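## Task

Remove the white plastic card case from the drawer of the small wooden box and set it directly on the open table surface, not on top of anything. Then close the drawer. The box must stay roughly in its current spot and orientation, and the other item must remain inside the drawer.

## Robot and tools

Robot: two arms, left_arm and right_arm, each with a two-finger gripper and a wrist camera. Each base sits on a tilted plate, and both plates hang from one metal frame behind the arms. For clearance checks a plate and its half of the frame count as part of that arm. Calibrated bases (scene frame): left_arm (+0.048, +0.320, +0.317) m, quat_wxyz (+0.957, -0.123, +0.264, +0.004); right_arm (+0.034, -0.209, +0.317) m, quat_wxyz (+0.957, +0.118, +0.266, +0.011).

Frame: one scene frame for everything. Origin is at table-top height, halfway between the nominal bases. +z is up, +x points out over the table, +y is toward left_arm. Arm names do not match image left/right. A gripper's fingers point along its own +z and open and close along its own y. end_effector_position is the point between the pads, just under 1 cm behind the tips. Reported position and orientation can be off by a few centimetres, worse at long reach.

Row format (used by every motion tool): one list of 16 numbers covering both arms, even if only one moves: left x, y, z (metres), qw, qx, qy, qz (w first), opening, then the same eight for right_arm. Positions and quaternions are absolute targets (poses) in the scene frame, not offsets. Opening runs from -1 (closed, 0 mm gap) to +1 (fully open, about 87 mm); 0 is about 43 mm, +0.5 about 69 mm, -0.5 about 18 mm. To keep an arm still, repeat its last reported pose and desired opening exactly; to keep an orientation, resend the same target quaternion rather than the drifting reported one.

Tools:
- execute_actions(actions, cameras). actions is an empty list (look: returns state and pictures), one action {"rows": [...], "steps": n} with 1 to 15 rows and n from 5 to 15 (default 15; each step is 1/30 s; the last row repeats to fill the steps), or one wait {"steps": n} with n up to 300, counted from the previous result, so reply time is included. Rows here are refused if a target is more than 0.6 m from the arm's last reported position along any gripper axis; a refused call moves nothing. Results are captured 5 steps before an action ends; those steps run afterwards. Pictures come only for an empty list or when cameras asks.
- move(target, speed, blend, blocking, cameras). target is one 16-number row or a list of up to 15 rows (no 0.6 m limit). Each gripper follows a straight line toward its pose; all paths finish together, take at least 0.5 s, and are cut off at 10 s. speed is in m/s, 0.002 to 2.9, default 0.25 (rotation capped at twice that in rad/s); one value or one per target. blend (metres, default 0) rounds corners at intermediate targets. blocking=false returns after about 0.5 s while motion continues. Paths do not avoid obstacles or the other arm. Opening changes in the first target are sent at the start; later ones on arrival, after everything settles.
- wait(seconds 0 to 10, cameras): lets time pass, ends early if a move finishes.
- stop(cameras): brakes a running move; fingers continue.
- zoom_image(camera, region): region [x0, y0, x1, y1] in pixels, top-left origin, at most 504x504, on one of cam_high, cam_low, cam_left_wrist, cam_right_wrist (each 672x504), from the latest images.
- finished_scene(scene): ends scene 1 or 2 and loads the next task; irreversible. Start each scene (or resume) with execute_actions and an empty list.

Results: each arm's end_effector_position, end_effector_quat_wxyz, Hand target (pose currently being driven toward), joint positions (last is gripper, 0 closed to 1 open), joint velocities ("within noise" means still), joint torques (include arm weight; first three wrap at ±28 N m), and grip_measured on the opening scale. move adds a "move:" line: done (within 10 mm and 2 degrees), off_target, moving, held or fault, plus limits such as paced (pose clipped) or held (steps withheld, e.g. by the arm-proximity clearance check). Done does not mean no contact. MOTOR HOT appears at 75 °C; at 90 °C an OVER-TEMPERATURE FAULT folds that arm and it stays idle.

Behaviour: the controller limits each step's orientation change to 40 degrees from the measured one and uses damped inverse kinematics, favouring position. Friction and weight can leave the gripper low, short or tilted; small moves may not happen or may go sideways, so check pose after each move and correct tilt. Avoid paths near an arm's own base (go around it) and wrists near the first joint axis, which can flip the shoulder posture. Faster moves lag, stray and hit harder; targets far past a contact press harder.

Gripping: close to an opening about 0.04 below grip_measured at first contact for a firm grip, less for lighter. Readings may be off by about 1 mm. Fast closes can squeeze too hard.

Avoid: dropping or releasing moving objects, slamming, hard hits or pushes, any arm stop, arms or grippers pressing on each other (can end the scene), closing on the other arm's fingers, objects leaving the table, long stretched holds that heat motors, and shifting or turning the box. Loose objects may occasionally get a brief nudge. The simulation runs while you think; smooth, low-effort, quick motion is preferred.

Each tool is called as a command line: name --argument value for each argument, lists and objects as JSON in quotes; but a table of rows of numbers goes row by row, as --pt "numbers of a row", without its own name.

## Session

execute_actions --actions '[]' --cameras '["all"]'

Scene clock: 0.00 s of 6000.00 s.
left_arm: end_effector_position=(+0.3331, +0.1519, +0.2145) grip_measured=+1.000 end_effector_quat_wxyz=(+0.166, +0.205, +0.963, +0.049) | right_arm: end_effector_position=(+0.4711, -0.3406, +0.1768) grip_measured=+1.000 end_effector_quat_wxyz=(+0.220, -0.321, +0.921, -0.013)
Joint positions: left_arm=[-0.841 1.741 0.813 -0.119 -0.801 -0.148 1] | right_arm=[-0.308 1.585 1.037 -0.062 -0.175 -0.955 1]
Joint velocities: within noise
Joint torques (N m): no reading
Motor temperatures (°C): left_arm=[25 31 30 26 24 26 23] | right_arm=[25 28 26 27 27 28 27]
Heat: left arm: 31 °C; right arm: 28 °C.
Hand target: left_arm +0.3356, +0.1518, +0.2160; +0.169, +0.201, +0.964, +0.048 | right_arm +0.4792, -0.3429, +0.1849; +0.232, -0.321, +0.918, -0.021
camera_calibration:
cam_left_wrist: T_world_to_cam=[[-0.375837, -0.909949, -0.175329, 0.299036], [-0.827423, 0.244324, 0.505645, 0.154714], [-0.417274, 0.335111, -0.844739, 0.410246], [0, 0, 0, 1]] pos_world=[0.411588, 0.0968291, 0.32075]
cam_right_wrist: T_world_to_cam=[[0.600023, -0.781227, 0.172214, -0.58096], [-0.755106, -0.481995, 0.444405, 0.132697], [-0.264175, -0.396693, -0.879117, 0.281155], [0, 0, 0, 1]] pos_world=[0.523063, -0.27837, 0.288247]

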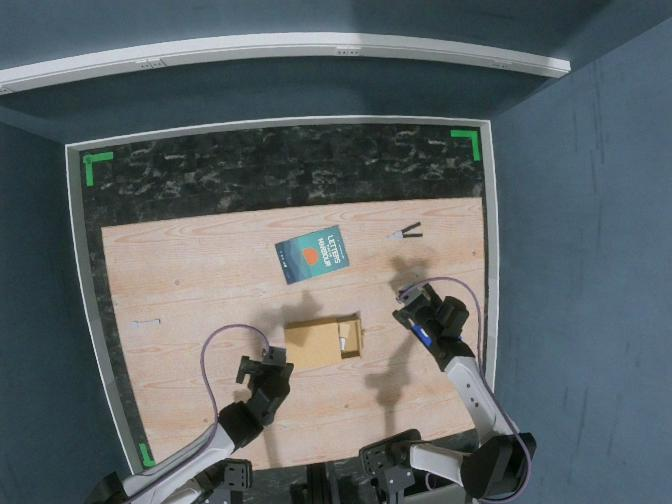

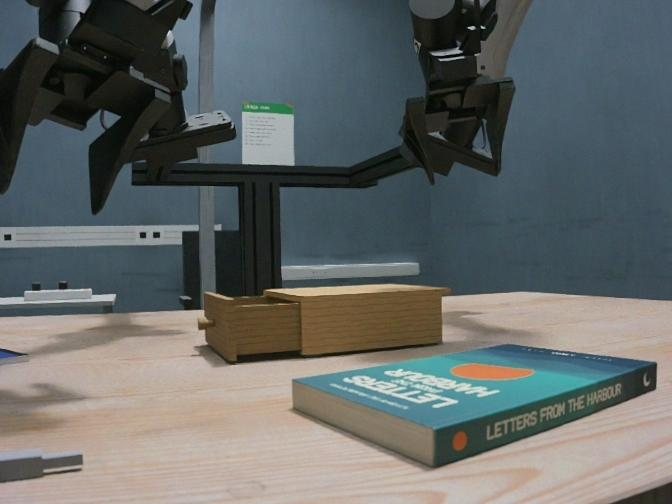

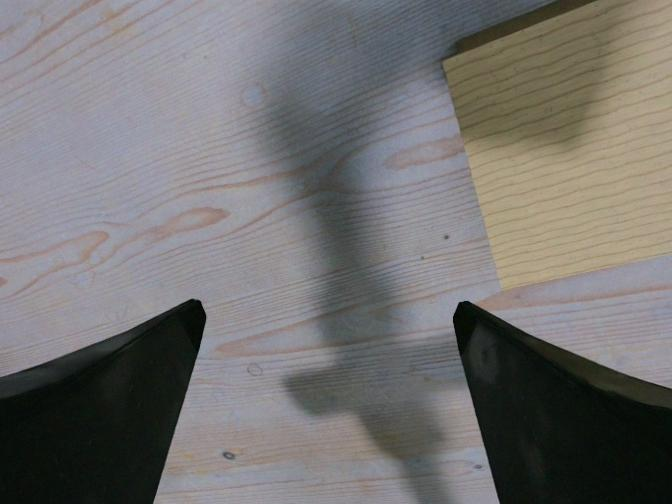

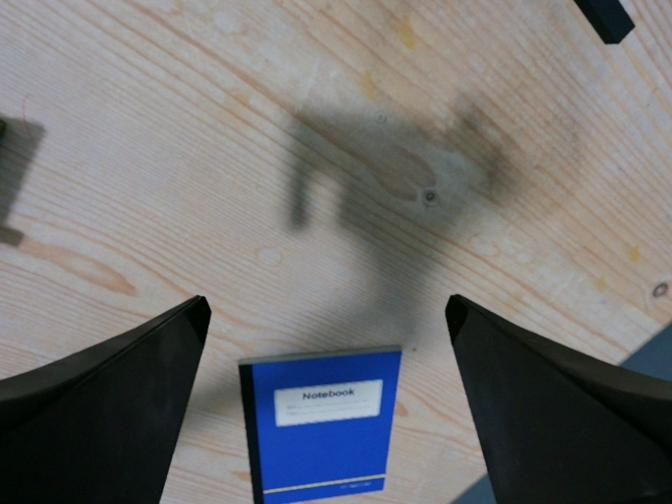

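zoom_image --camera "cam_high" --region '[276, 305, 376, 380]'

zoom_image --camera "cam_low" --region '[190, 270, 330, 375]'

Scaled by 5.040 from the camera's 672x504 image, which has a finer 960x720 frame.

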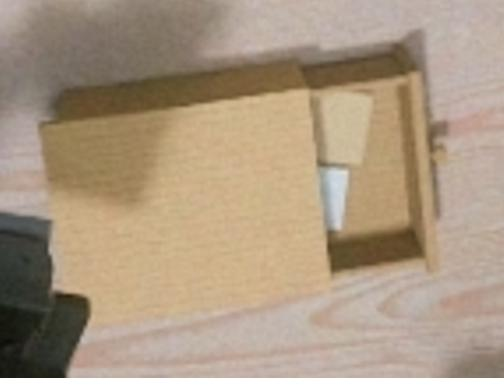

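Scaled by 3.600 from the camera's 672x504 image, which has a finer 960x720 frame.

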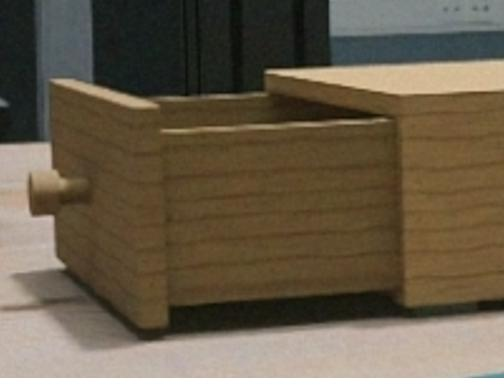

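move --target '[0.3356,0.1518,0.2160,0.169,0.201,0.964,0.048,1,0.31,-0.13,0.20,0.2079,0,0.9781,0,0.0]' --speed 0.4

Scene clock: 3.50 s of 6000.00 s.
left_arm: end_effector_position=(+0.3331, +0.1519, +0.2145) grip_measured=+1.000 end_effector_quat_wxyz=(+0.166, +0.205, +0.963, +0.049) | right_arm: end_effector_position=(+0.3008, -0.1345, +0.1978) grip_measured=+0.000 end_effector_quat_wxyz=(+0.195, -0.010, +0.981, +0.000)
Joint positions: left_arm=[-0.841 1.741 0.813 -0.119 -0.801 -0.148 1] | right_arm=[0.492 1.345 0.388 0.204 0.58 0.184 0.5]
Joint velocities: within noise
Joint torques (N m): left_arm=[-4.21 -6.79 4.31 1.04 -0.12 0.12] | right_arm=[3.56 -3.03 5.81 1.01 0.22 0.03]
Motor temperatures (°C): left_arm=[26 32 30 26 24 26 23] | right_arm=[25 28 26 27 27 28 27]
Heat: left arm: 32 °C; right arm: 28 °C.
Hand target: left_arm +0.3356, +0.1517, +0.2160; +0.169, +0.201, +0.964, +0.048 | right_arm +0.3098, -0.1301, +0.2003; +0.208, +0.000, +0.978, +0.000
Off the commanded pose: left_arm 0.003 m, 1 deg | right_arm 0.010 m, 2 deg.
Kept back: nothing.
move: done
camera_calibration:
cam_left_wrist: T_world_to_cam=[[-0.375837, -0.909949, -0.175329, 0.299036], [-0.827423, 0.244324, 0.505645, 0.154714], [-0.417274, 0.335111, -0.844739, 0.410246], [0, 0, 0, 1]] pos_world=[0.411588, 0.0968291, 0.32075]
cam_right_wrist: T_world_to_cam=[[0.0400918, -0.999139, 0.0106628, -0.150309], [-0.883927, -0.0304889, 0.466629, 0.189168], [-0.465902, -0.0281332, -0.884389, 0.447723], [0, 0, 0, 1]] pos_world=[0.381832, -0.131816, 0.309293]

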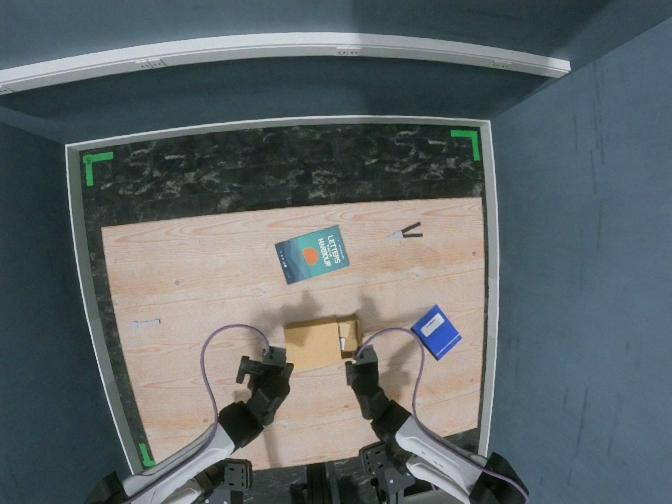

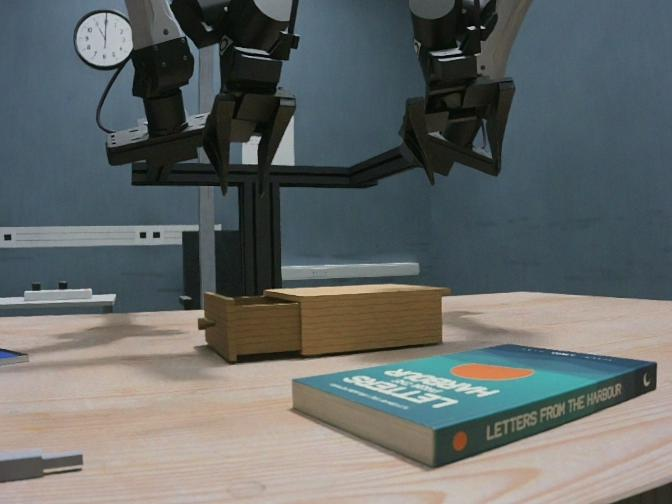

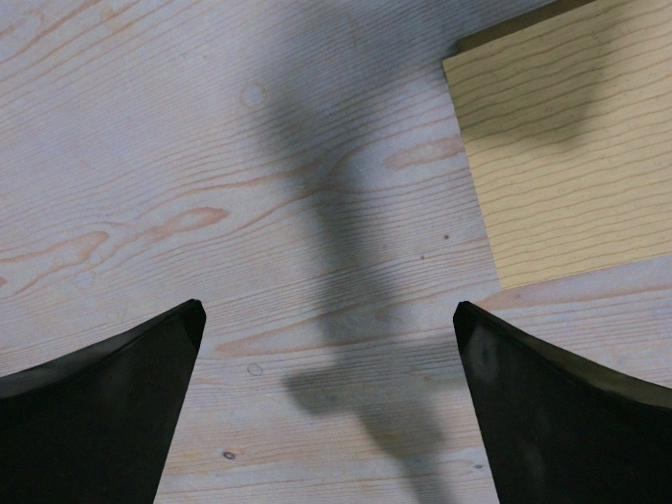

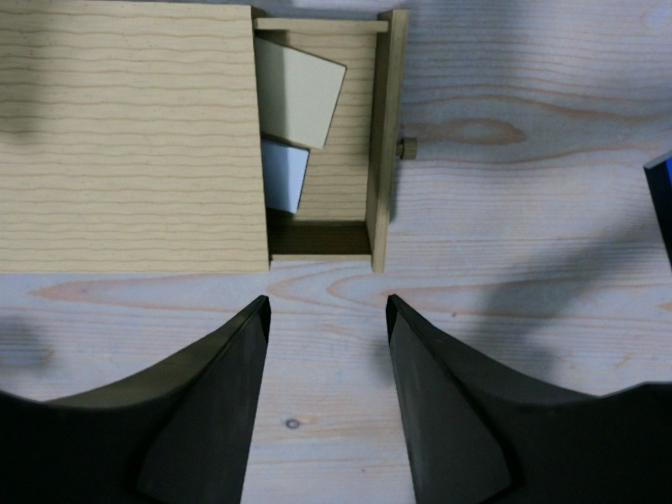

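zoom_image --camera "cam_right_wrist" --region '[230, 0, 430, 280]'

Scaled by 1.800 from the camera's 672x504 image, which has a finer 960x720 frame.

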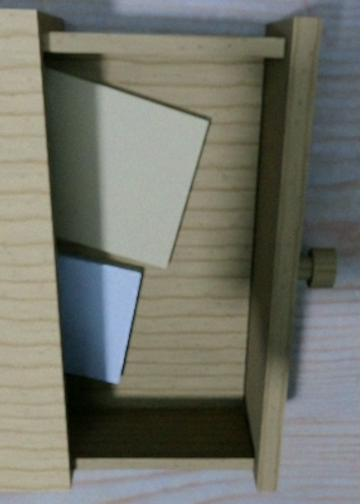

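zoom_image --camera "cam_high" --region '[326, 310, 376, 365]'

zoom_image --camera "cam_high" --region '[330, 300, 500, 440]'

Scaled by 9.164 from the camera's 672x504 image, which has a finer 960x720 frame.

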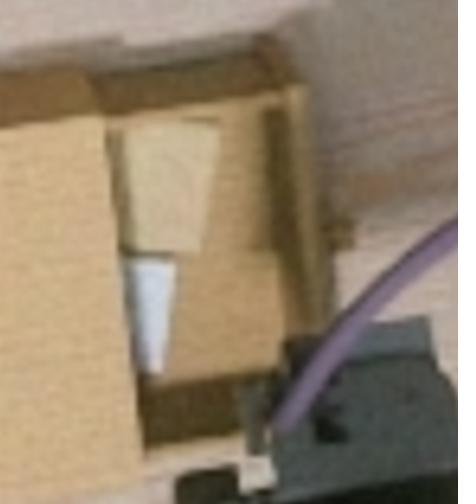

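Scaled by 2.965 from the camera's 672x504 image, which has a finer 960x720 frame.

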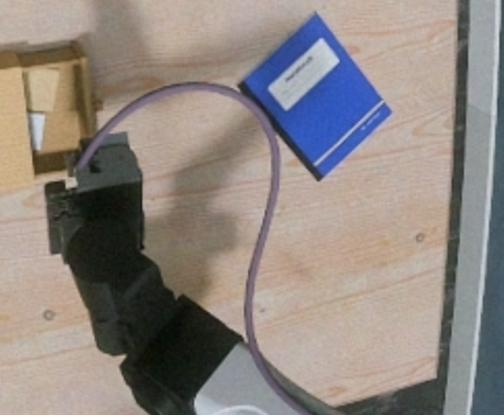

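move --target '[0.32,0.17,0.12,0.2008,-0.0538,0.9448,-0.2531,-0.95,0.285,-0.135,0.15,0.2030,0.0450,0.9549,0.2117,-0.5]' --speed 0.3 --cameras '["cam_high","cam_left_wrist","cam_right_wrist"]'

zoom_image --camera "cam_right_wrist" --region '[150, 0, 500, 260]'

Scene clock: 9.20 s of 6000.00 s.
left_arm: end_effector_position=(+0.3227, +0.1692, +0.1222) grip_measured=-0.950 end_effector_quat_wxyz=(+0.204, -0.050, +0.945, -0.250) | right_arm: end_effector_position=(+0.2846, -0.1341, +0.1512) grip_measured=-0.500 end_effector_quat_wxyz=(+0.198, +0.049, +0.956, +0.210)
Joint positions: left_arm=[-0.293 1.951 0.39 0.969 0.047 -0.211 0.025] | right_arm=[0.047 1.566 0.212 0.735 -0.158 0.078 0.25]
Joint velocities: within noise
Joint torques (N m): left_arm=[-1.96 -5.22 -0.16 1.68 0.36 0.14] | right_arm=[0.88 -3.44 0.42 1.17 -0.31 -0.3]
Motor temperatures (°C): left_arm=[26 33 31 27 24 26 23] | right_arm=[25 28 26 28 27 28 27]
Heat: left arm: 33 °C; right arm: 28 °C.
Hand target: left_arm +0.3200, +0.1701, +0.1201; +0.201, -0.054, +0.945, -0.253 | right_arm +0.2850, -0.1351, +0.1501; +0.203, +0.045, +0.955, +0.212
Off the commanded pose: left_arm 0.004 m, 1 deg | right_arm 0.002 m, 1 deg.
Kept back: nothing.
move: done
camera_calibration:
cam_left_wrist: T_world_to_cam=[[-0.00503064, -0.876199, 0.481924, 0.0890649], [-0.910758, 0.203011, 0.359593, 0.24036], [-0.41291, -0.437107, -0.799026, 0.445774], [0, 0, 0, 1]] pos_world=[0.403422, 0.224094, 0.226831]
cam_right_wrist: T_world_to_cam=[[0.0100209, -0.909659, -0.415234, -0.0637936], [-0.892383, -0.195494, 0.406737, 0.185918], [-0.451168, 0.366472, -0.813724, 0.437033], [0, 0, 0, 1]] pos_world=[0.363724, -0.181845, 0.253515]
Images, in order (width x height): cam_high 672x504, cam_left_wrist 672x504, cam_right_wrist 672x504.

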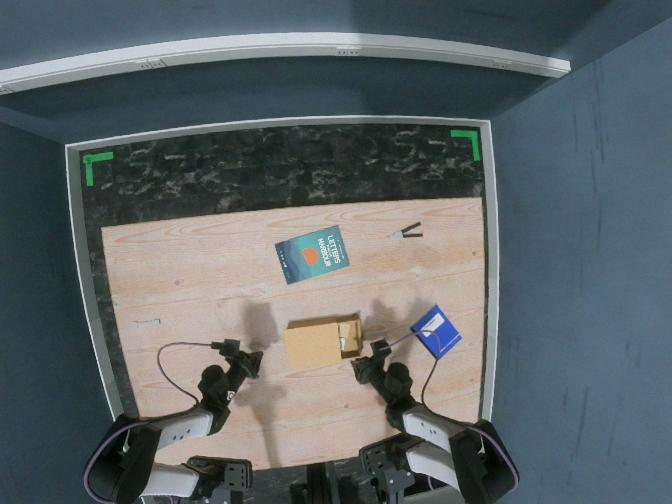

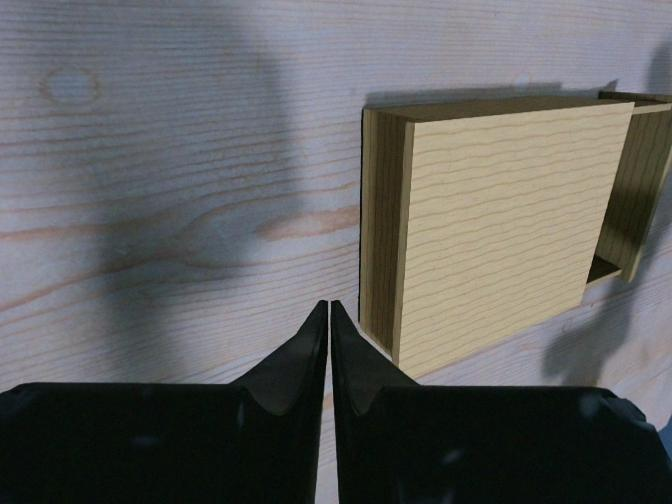

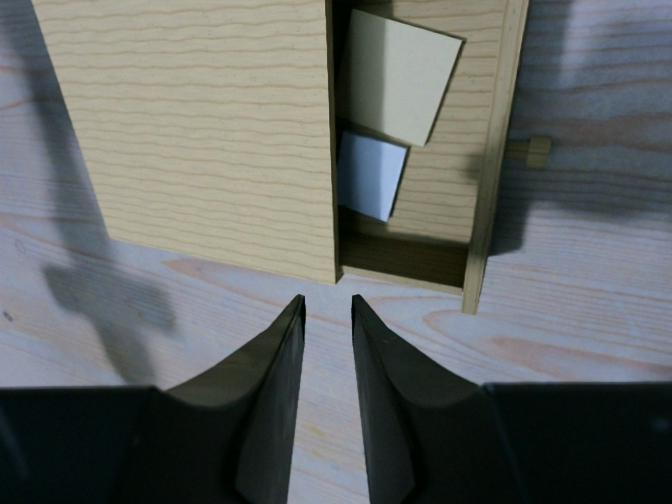

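Scaled by 1.440 from the camera's 672x504 image, which has a finer 960x720 frame.

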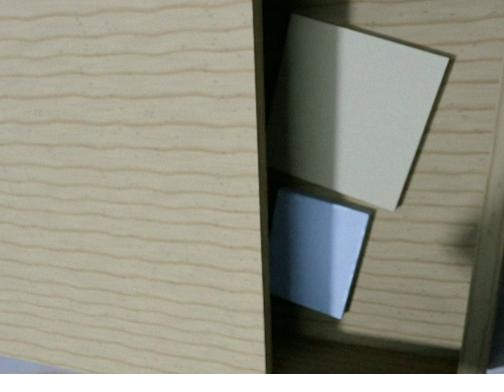

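move --pt "0.32 0.17 0.12 0.2008 -0.0538 0.9448 -0.2531 -0.95 0.345 -0.153 0.14 0.0538 -0.6346 0.7697 0.0444 -0.95" --pt "0.32 0.17 0.12 0.2008 -0.0538 0.9448 -0.2531 -0.95 0.345 -0.151 0.075 0.0538 -0.6346 0.7697 0.0444 -0.95" --speed '[0.5,0.15]' --blend '[0.02,0]' --cameras '["cam_high","cam_low","cam_right_wrist"]'

Scene clock: 20.43 s of 6000.00 s.
left_arm: end_effector_position=(+0.3231, +0.1690, +0.1224) grip_measured=-0.950 end_effector_quat_wxyz=(+0.205, -0.050, +0.945, -0.251) | right_arm: end_effector_position=(+0.3415, -0.1512, +0.0799) grip_measured=-0.950 end_effector_quat_wxyz=(+0.049, -0.634, +0.770, +0.045)
Joint positions: left_arm=[-0.293 1.952 0.39 0.971 0.048 -0.212 0.025] | right_arm=[0.237 1.957 0.811 0.101 0.226 -1.218 0.025]
Joint velocities: within noise
Joint torques (N m): left_arm=[-2 -5.23 -0.18 1.67 0.34 0.13] | right_arm=[2.91 -5.33 2.71 0.4 -0.21 -0.26]
Motor temperatures (°C): left_arm=[26 33 30 28 24 26 23] | right_arm=[25 28 26 28 27 28 27]
Heat: left arm: 33 °C; right arm: 28 °C.
Hand target: left_arm +0.3199, +0.1701, +0.1201; +0.201, -0.054, +0.945, -0.253 | right_arm +0.3450, -0.1510, +0.0752; +0.054, -0.635, +0.770, +0.044
Off the commanded pose: left_arm 0.004 m, 1 deg | right_arm 0.006 m, 1 deg.
Kept back: nothing.
move: done
camera_calibration:
cam_right_wrist: T_world_to_cam=[[0.985351, -0.170424, -0.00626957, -0.363485], [-0.120951, -0.724282, 0.678813, -0.102722], [-0.120227, -0.66811, -0.734285, 0.135128], [0, 0, 0, 1]] pos_world=[0.361982, -0.0460656, 0.166673]
Images, in order (width x height): cam_high 672x504, cam_low 672x504, cam_right_wrist 672x504.

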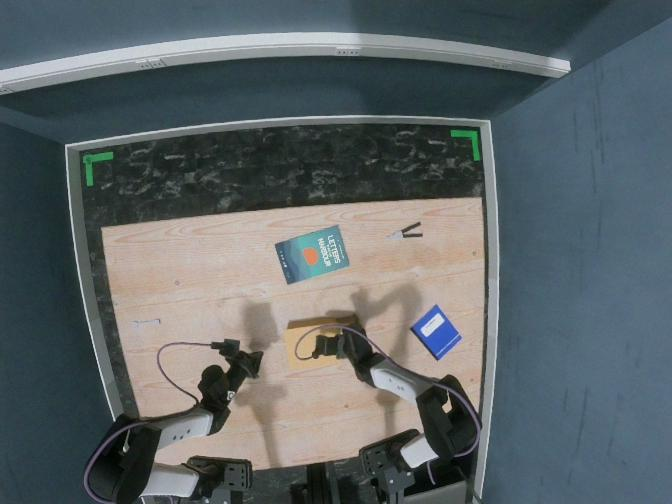

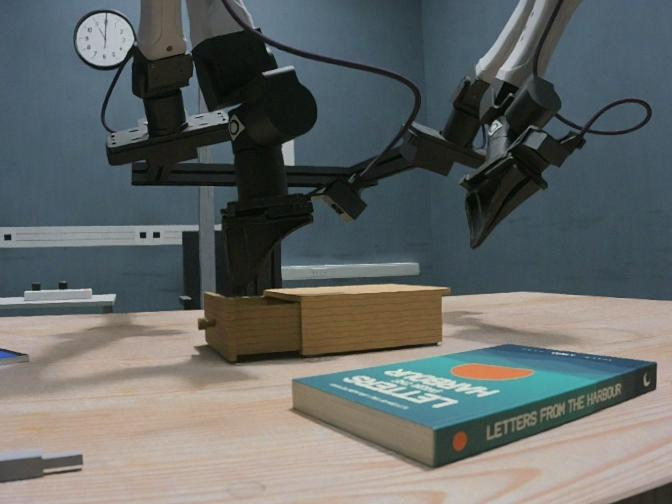

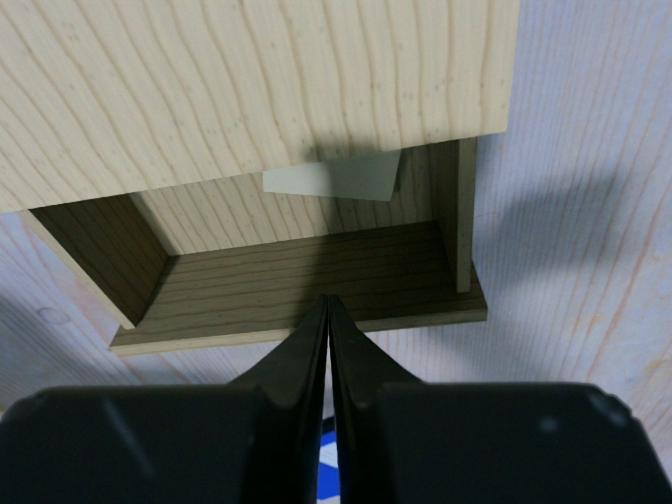

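move --target '[0.32,0.17,0.12,0.2008,-0.0538,0.9448,-0.2531,-0.95,0.351,-0.151,0.031,0.0538,-0.6346,0.7697,0.0444,-0.95]' --speed 0.08 --cameras '["cam_low","cam_right_wrist"]'

Scene clock: 21.80 s of 6000.00 s.
left_arm: end_effector_position=(+0.3231, +0.1690, +0.1224) grip_measured=-0.950 end_effector_quat_wxyz=(+0.205, -0.050, +0.945, -0.251) | right_arm: end_effector_position=(+0.3488, -0.1522, +0.0362) grip_measured=-0.950 end_effector_quat_wxyz=(+0.047, -0.635, +0.770, +0.041)
Joint positions: left_arm=[-0.293 1.952 0.39 0.971 0.048 -0.212 0.025] | right_arm=[0.191 2.134 0.907 0.192 0.211 -1.259 0.025]
Joint velocities: within noise
Joint torques (N m): left_arm=[-2.02 -5.2 -0.16 1.67 0.33 0.16] | right_arm=[3.04 -5.68 2.13 0.38 -0.33 -0.26]
Motor temperatures (°C): left_arm=[26 34 30 28 24 26 23] | right_arm=[25 29 26 28 27 28 27]
Heat: left arm: 34 °C; right arm: 29 °C.
Hand target: left_arm +0.3199, +0.1701, +0.1200; +0.201, -0.054, +0.945, -0.253 | right_arm +0.3509, -0.1511, +0.0312; +0.054, -0.635, +0.770, +0.044
Off the commanded pose: left_arm 0.004 m, 1 deg | right_arm 0.006 m, 1 deg.
Kept back: nothing.
move: done
camera_calibration:
cam_right_wrist: T_world_to_cam=[[0.98527, -0.170976, -0.00302611, -0.371289], [-0.122579, -0.71849, 0.684651, -0.0716627], [-0.119233, -0.674195, -0.728865, 0.101883], [0, 0, 0, 1]] pos_world=[0.369183, -0.0462814, 0.122199]
Images, in order (width x height): cam_low 672x504, cam_right_wrist 672x504.

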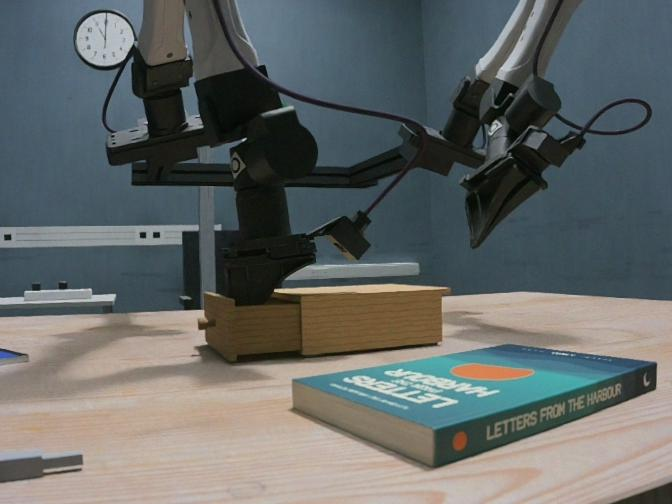

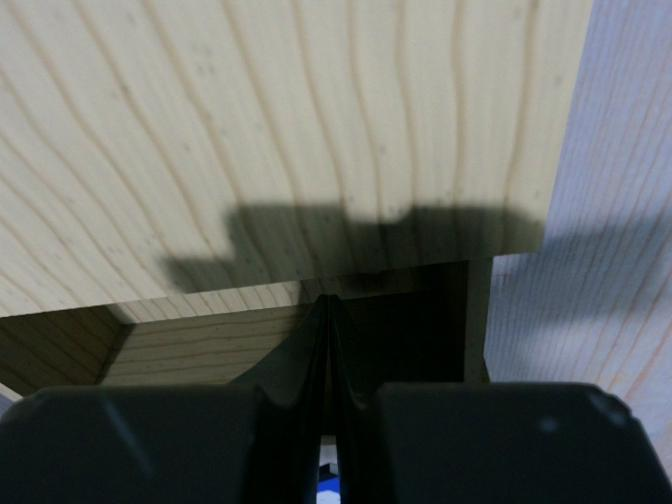

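move --pt "0.32 0.17 0.12 0.2008 -0.0538 0.9448 -0.2531 -0.95 0.351 -0.150 0.0245 0.0538 -0.6346 0.7697 0.0444 -0.95" --pt "0.32 0.17 0.12 0.2008 -0.0538 0.9448 -0.2531 -0.95 0.353 -0.136 0.0245 0.1007 -0.6306 0.7650 0.0830 -0.95" --pt "0.32 0.17 0.12 0.2008 -0.0538 0.9448 -0.2531 -0.95 0.355 -0.117 0.0245 0.1867 -0.6172 0.7487 0.1539 -0.95" --speed '[0.05,0.06,0.06]' --blend '[0,0.005,0]' --cameras '["cam_high","cam_low","cam_right_wrist"]'

Scene clock: 25.50 s of 6000.00 s.
left_arm: end_effector_position=(+0.3232, +0.1690, +0.1224) grip_measured=-0.950 end_effector_quat_wxyz=(+0.205, -0.050, +0.945, -0.251) | right_arm: end_effector_position=(+0.3503, -0.1316, +0.0235) grip_measured=-0.950 end_effector_quat_wxyz=(+0.151, -0.620, +0.759, +0.128)
Joint positions: left_arm=[-0.293 1.952 0.39 0.971 0.048 -0.212 0.025] | right_arm=[0.101 2.155 0.855 0.342 -0.104 -1.331 0.025]
Joint velocities: within noise
Joint torques (N m): left_arm=[-1.99 -5.19 -0.17 1.66 0.33 0.13] | right_arm=[3.36 -6.52 0.54 0.57 -1.14 -0.26]
Motor temperatures (°C): left_arm=[26 34 30 28 24 26 23] | right_arm=[25 29 26 28 27 28 27]
Heat: left arm: 34 °C; right arm: 29 °C.
Hand target: left_arm +0.3200, +0.1701, +0.1201; +0.201, -0.054, +0.945, -0.253 | right_arm +0.3550, -0.1174, +0.0255; +0.185, -0.618, +0.749, +0.153
Off the commanded pose: left_arm 0.004 m, 1 deg | right_arm 0.015 m, 5 deg.
Kept back: nothing.
move: off_target (right_arm)
camera_calibration:
cam_right_wrist: T_world_to_cam=[[0.983773, -0.179416, -0.000606745, -0.369939], [-0.158928, -0.87299, 0.46112, -0.0504433], [-0.0832621, -0.453541, -0.887338, 0.126843], [0, 0, 0, 1]] pos_world=[0.366481, -0.0528812, 0.135588]
Images, in order (width x height): cam_high 672x504, cam_low 672x504, cam_right_wrist 672x504.

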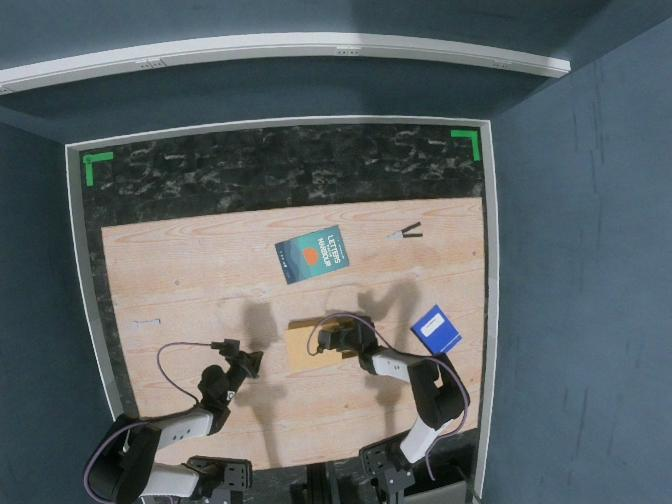

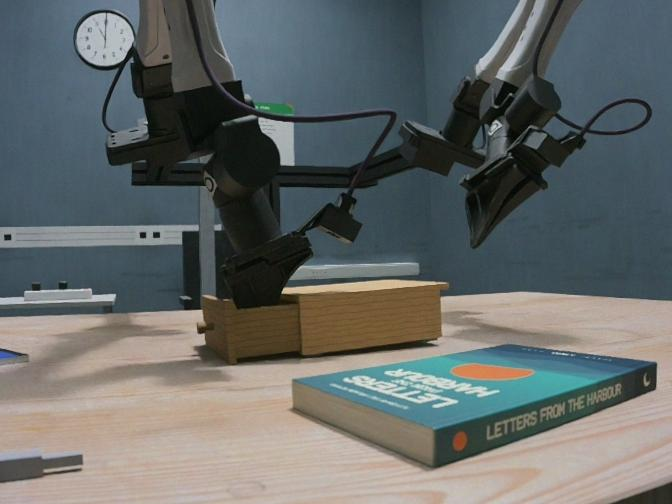

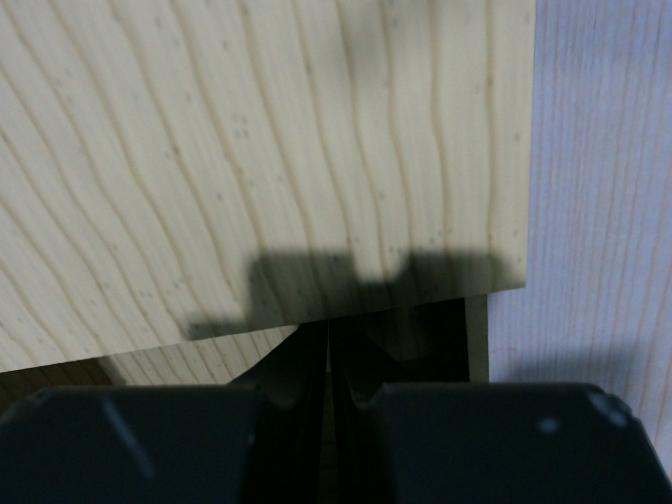

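zoom_image --camera "cam_high" --region '[276, 305, 376, 380]'

zoom_image --camera "cam_low" --region '[190, 220, 350, 370]'

Scaled by 5.040 from the camera's 672x504 image, which has a finer 960x720 frame.

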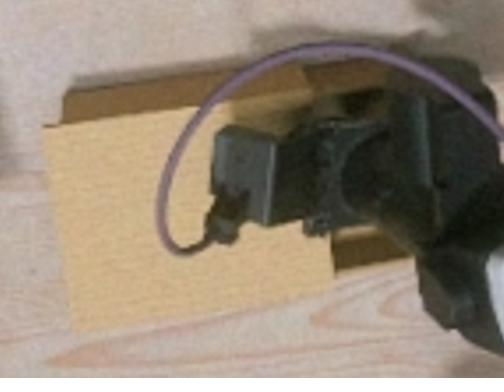

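Scaled by 3.150 from the camera's 672x504 image, which has a finer 960x720 frame.

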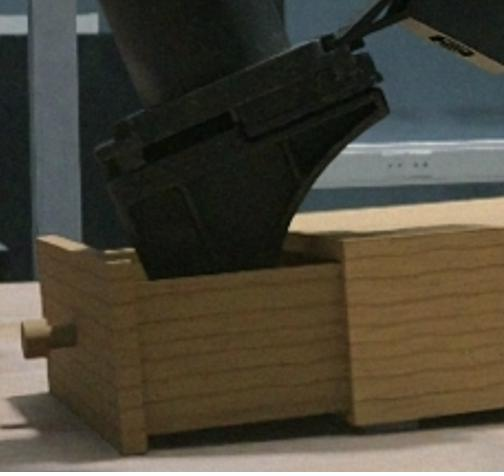

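move --target '[0.32,0.17,0.12,0.2008,-0.0538,0.9448,-0.2531,-0.95,0.355,-0.120,0.033,0.1867,-0.6172,0.7487,0.1539,-0.95]' --speed 0.06 --cameras '["cam_low","cam_right_wrist"]'

zoom_image --camera "cam_low" --region '[190, 220, 350, 370]'

Scene clock: 27.23 s of 6000.00 s.
left_arm: end_effector_position=(+0.3232, +0.1690, +0.1224) grip_measured=-0.950 end_effector_quat_wxyz=(+0.205, -0.050, +0.945, -0.251) | right_arm: end_effector_position=(+0.3469, -0.1205, +0.0271) grip_measured=-0.950 end_effector_quat_wxyz=(-0.171, +0.618, -0.752, -0.154)
Joint positions: left_arm=[-0.293 1.952 0.39 0.971 0.048 -0.212 0.025] | right_arm=[0.1 2.15 0.84 0.352 -0.171 -1.335 0.025]
Joint velocities: within noise
Joint torques (N m): left_arm=[-2 -5.23 -0.21 1.66 0.33 0.14] | right_arm=[2.96 -8.66 0.06 0.33 -0.48 -0.23]
Motor temperatures (°C): left_arm=[26 34 30 28 24 26 23] | right_arm=[25 29 26 28 27 28 27]
Heat: left arm: 34 °C; right arm: 29 °C.
Hand target: left_arm +0.3200, +0.1701, +0.1201; +0.201, -0.054, +0.945, -0.253 | right_arm +0.3549, -0.1199, +0.0329; +0.187, -0.617, +0.749, +0.154
Off the commanded pose: left_arm 0.004 m, 1 deg | right_arm 0.010 m, 2 deg.
Kept back: nothing.
move: done
camera_calibration:
cam_right_wrist: T_world_to_cam=[[0.985267, -0.17058, -0.0123348, -0.363778], [-0.151301, -0.902989, 0.402142, -0.0475199], [-0.0797357, -0.394351, -0.915494, 0.141426], [0, 0, 0, 1]] pos_world=[0.362505, -0.0491919, 0.144097]
Images, in order (width x height): cam_low 672x504, cam_right_wrist 672x504.

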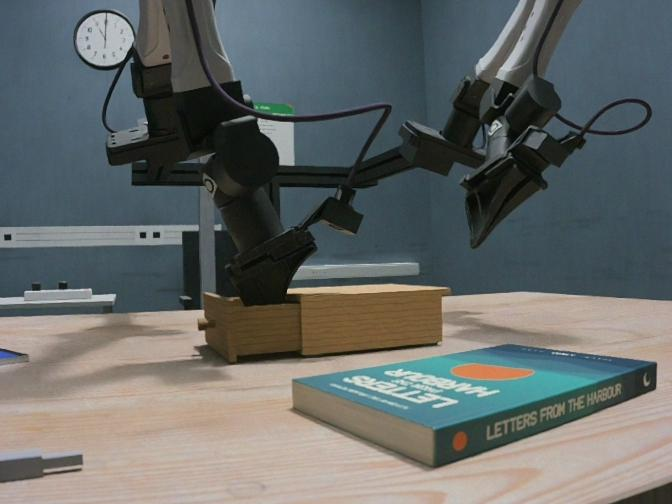

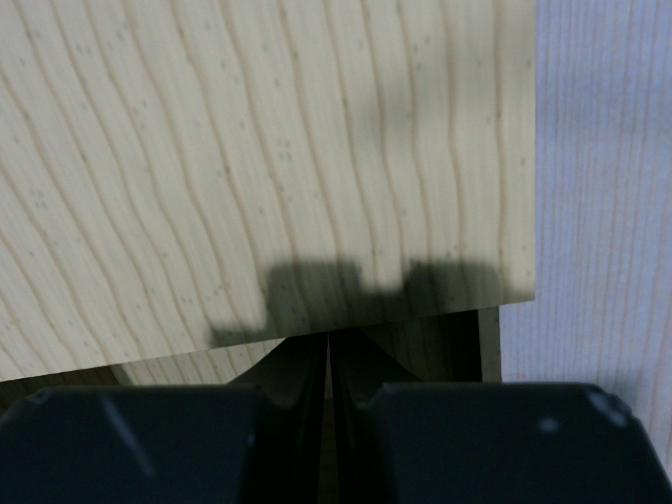

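Scaled by 3.150 from the camera's 672x504 image, which has a finer 960x720 frame.

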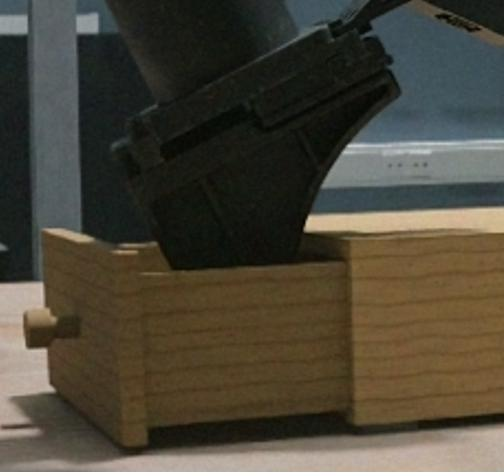

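move --pt "0.32 0.17 0.12 0.2008 -0.0538 0.9448 -0.2531 -0.95 0.352 -0.122 0.08 0.1867 -0.6172 0.7487 0.1539 -0.95" --pt "0.32 0.17 0.12 0.2008 -0.0538 0.9448 -0.2531 -0.95 0.30 -0.165 0.17 0.1867 -0.6172 0.7487 0.1539 0.24" --speed '[0.15,0.3]' --blend '[0.02,0]' --cameras '["cam_high","cam_right_wrist"]'

zoom_image --camera "cam_high" --region '[276, 305, 376, 380]'

zoom_image --camera "cam_right_wrist" --region '[50, 150, 550, 450]'

Scene clock: 29.73 s of 6000.00 s.
left_arm: end_effector_position=(+0.3232, +0.1690, +0.1224) grip_measured=-0.950 end_effector_quat_wxyz=(+0.205, -0.050, +0.945, -0.251) | right_arm: end_effector_position=(+0.2953, -0.1643, +0.1648) grip_measured=+0.240 end_effector_quat_wxyz=(-0.175, +0.617, -0.751, -0.155)
Joint positions: left_arm=[-0.293 1.952 0.39 0.971 0.048 -0.212 0.025] | right_arm=[0.091 1.396 0.453 -0.012 -0.182 -1.343 0.62]
Joint velocities: within noise
Joint torques (N m): left_arm=[-2.04 -5.22 -0.16 1.66 0.34 0.13] | right_arm=[1.1 -6.79 2.95 0.23 -0.53 -0.27]
Motor temperatures (°C): left_arm=[26 34 30 28 24 26 23] | right_arm=[25 30 26 28 27 28 27]
Heat: left arm: 34 °C; right arm: 30 °C.
Hand target: left_arm +0.3199, +0.1701, +0.1200; +0.201, -0.054, +0.945, -0.253 | right_arm +0.3001, -0.1649, +0.1698; +0.187, -0.617, +0.749, +0.154
Off the commanded pose: left_arm 0.004 m, 1 deg | right_arm 0.007 m, 1 deg.
Kept back: nothing.
move: done
camera_calibration:
cam_right_wrist: T_world_to_cam=[[0.985216, -0.171046, -0.00960227, -0.319138], [-0.153317, -0.90533, 0.39607, -0.149011], [-0.0764394, -0.388742, -0.91817, 0.246488], [0, 0, 0, 1]] pos_world=[0.310416, -0.0936714, 0.282272]
Images, in order (width x height): cam_high 672x504, cam_right_wrist 672x504.

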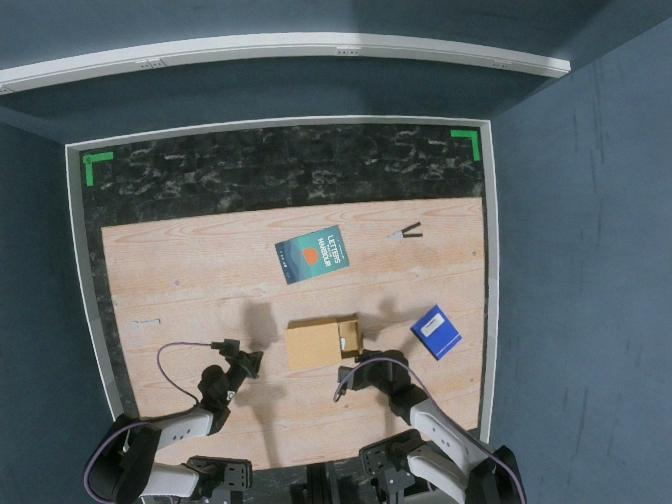

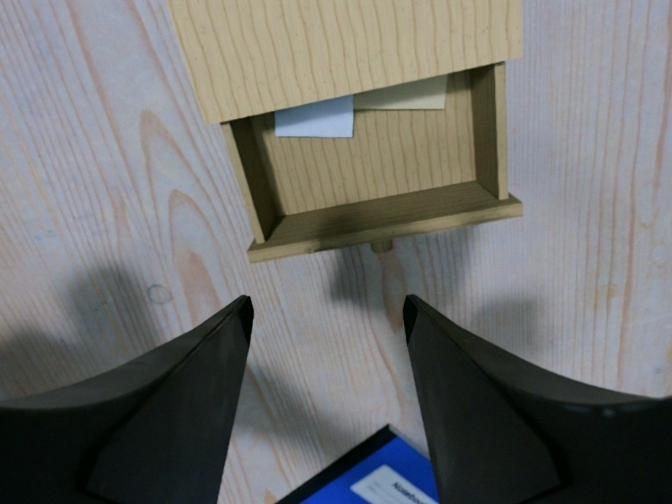

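Scaled by 5.040 from the camera's 672x504 image, which has a finer 960x720 frame.

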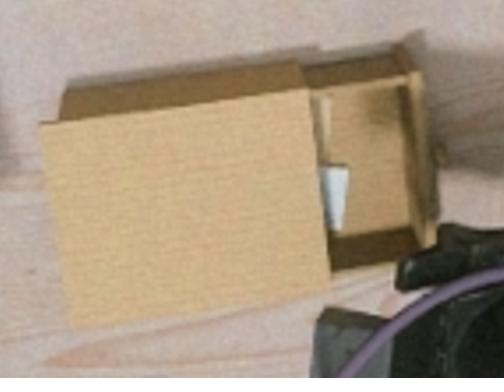

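Scaled by 1.008 from the camera's 672x504 image, which has a finer 960x720 frame.

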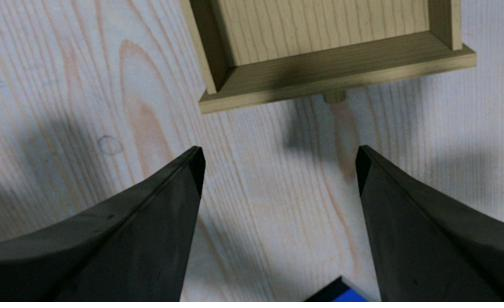

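move --pt "0.32 0.17 0.12 0.2008 -0.0538 0.9448 -0.2531 -0.95 0.301 -0.122 0.085 0.1867 -0.6172 0.7487 0.1539 -0.95" --pt "0.32 0.17 0.12 0.2008 -0.0538 0.9448 -0.2531 -0.95 0.301 -0.121 0.045 0.1867 -0.6172 0.7487 0.1539 -0.95" --pt "0.32 0.17 0.12 0.2008 -0.0538 0.9448 -0.2531 -0.95 0.301 -0.121 0.024 0.1867 -0.6172 0.7487 0.1539 -0.95" --speed '[0.3,0.12,0.05]' --blend '[0.015,0.003,0]' --cameras '["cam_low","cam_right_wrist"]'

Scene clock: 34.23 s of 6000.00 s.
left_arm: end_effector_position=(+0.3232, +0.1690, +0.1224) grip_measured=-0.950 end_effector_quat_wxyz=(+0.205, -0.050, +0.945, -0.251) | right_arm: end_effector_position=(+0.2984, -0.1217, +0.0298) grip_measured=-0.950 end_effector_quat_wxyz=(-0.178, +0.617, -0.751, -0.154)
Joint positions: left_arm=[-0.293 1.952 0.39 0.971 0.048 -0.212 0.025] | right_arm=[0.101 2.17 0.646 0.577 -0.179 -1.334 0.025]
Joint velocities: within noise
Joint torques (N m): left_arm=[-1.99 -5.2 -0.14 1.65 0.32 0.13] | right_arm=[2.15 -3.85 0.34 0.58 -0.52 -0.29]
Motor temperatures (°C): left_arm=[26 34 30 28 24 26 23] | right_arm=[25 30 26 28 27 28 27]
Heat: left arm: 34 °C; right arm: 30 °C.
Hand target: left_arm +0.3199, +0.1701, +0.1200; +0.201, -0.054, +0.945, -0.253 | right_arm +0.3010, -0.1211, +0.0243; +0.186, -0.617, +0.749, +0.154
Off the commanded pose: left_arm 0.004 m, 1 deg | right_arm 0.006 m, 1 deg.
Kept back: nothing.
move: done
camera_calibration:
cam_right_wrist: T_world_to_cam=[[0.985001, -0.172502, -0.00390436, -0.316539], [-0.157146, -0.9062, 0.392565, -0.0553804], [-0.0712566, -0.386064, -0.919716, 0.138138], [0, 0, 0, 1]] pos_world=[0.312932, -0.0514593, 0.147552]
Images, in order (width x height): cam_low 672x504, cam_right_wrist 672x504.

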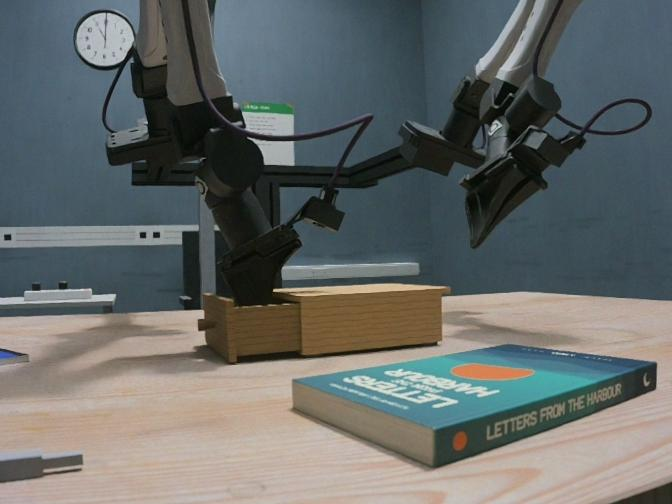

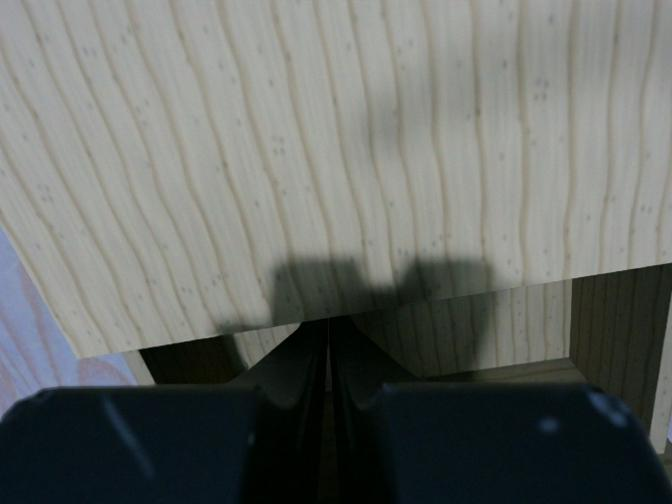

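move --target '[0.32,0.17,0.12,0.2008,-0.0538,0.9448,-0.2531,-0.95,0.301,-0.119,0.015,0.1867,-0.6172,0.7487,0.1539,-0.95]' --speed 0.05 --cameras '[]'

Scene clock: 35.27 s of 6000.00 s.
left_arm: end_effector_position=(+0.3232, +0.1690, +0.1224) grip_measured=-0.950 end_effector_quat_wxyz=(+0.205, -0.050, +0.945, -0.251) | right_arm: end_effector_position=(+0.2981, -0.1221, +0.0280) grip_measured=-0.950 end_effector_quat_wxyz=(-0.178, +0.617, -0.751, -0.153)
Joint positions: left_arm=[-0.293 1.952 0.39 0.971 0.048 -0.212 0.025] | right_arm=[0.099 2.179 0.647 0.588 -0.178 -1.336 0.025]
Joint velocities: within noise
Joint torques (N m): left_arm=[-2 -5.24 -0.18 1.65 0.34 0.15] | right_arm=[2.09 -1.5 2.45 0.67 -0.52 -0.28]
Motor temperatures (°C): left_arm=[26 34 30 28 24 26 23] | right_arm=[25 30 26 28 27 28 27]
Heat: left arm: 34 °C; right arm: 30 °C.
Hand target: left_arm +0.3199, +0.1701, +0.1200; +0.201, -0.054, +0.945, -0.253 | right_arm +0.3006, -0.1193, +0.0160; +0.186, -0.617, +0.749, +0.154
Off the commanded pose: left_arm 0.004 m, 1 deg | right_arm 0.014 m, 1 deg.
Kept back: nothing.
move: off_target (right_arm)
No camera images: "cameras" was empty.

move --target '[0.32,0.17,0.12,0.2008,-0.0538,0.9448,-0.2531,-0.95,0.316,-0.142,0.016,0.1207,-0.6283,0.7621,0.0995,-0.95]' --speed 0.05 --cameras '["cam_right_wrist"]'

Scene clock: 37.63 s of 6000.00 s.
left_arm: end_effector_position=(+0.3232, +0.1690, +0.1224) grip_measured=-0.950 end_effector_quat_wxyz=(+0.205, -0.050, +0.945, -0.251) | right_arm: end_effector_position=(+0.3036, -0.1311, +0.0218) grip_measured=-0.950 end_effector_quat_wxyz=(+0.125, -0.631, +0.755, +0.131)
Joint positions: left_arm=[-0.293 1.952 0.39 0.971 0.048 -0.212 0.025] | right_arm=[0.125 2.182 0.731 0.446 -0.062 -1.329 0.025]
Joint velocities: within noise
Joint torques (N m): left_arm=[-1.98 -5.22 -0.14 1.66 0.33 0.14] | right_arm=[2.36 -5.31 1.77 0.42 0.21 -0.18]
Motor temperatures (°C): left_arm=[26 34 30 29 24 26 23] | right_arm=[25 30 26 28 27 28 27]
Heat: left arm: 34 °C; right arm: 30 °C.
Hand target: left_arm +0.3199, +0.1701, +0.1200; +0.201, -0.054, +0.945, -0.253 | right_arm +0.3155, -0.1421, +0.0168; +0.120, -0.628, +0.762, +0.100
Off the commanded pose: left_arm 0.004 m, 1 deg | right_arm 0.017 m, 4 deg.
Kept back: nothing.
move: off_target (right_arm)
camera_calibration:
cam_right_wrist: T_world_to_cam=[[0.987967, -0.150824, -0.0342432, -0.320802], [-0.114475, -0.861986, 0.493838, -0.0692961], [-0.104, -0.483975, -0.86888, 0.123526], [0, 0, 0, 1]] pos_world=[0.321856, -0.0483334, 0.130565]
Images, in order (width x height): cam_right_wrist 672x504.

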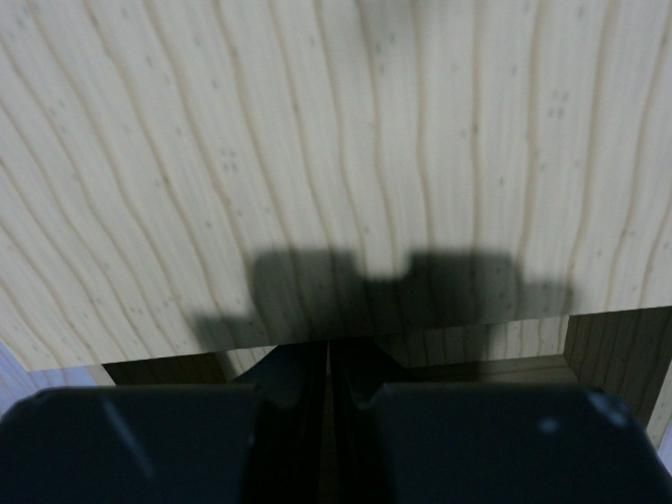

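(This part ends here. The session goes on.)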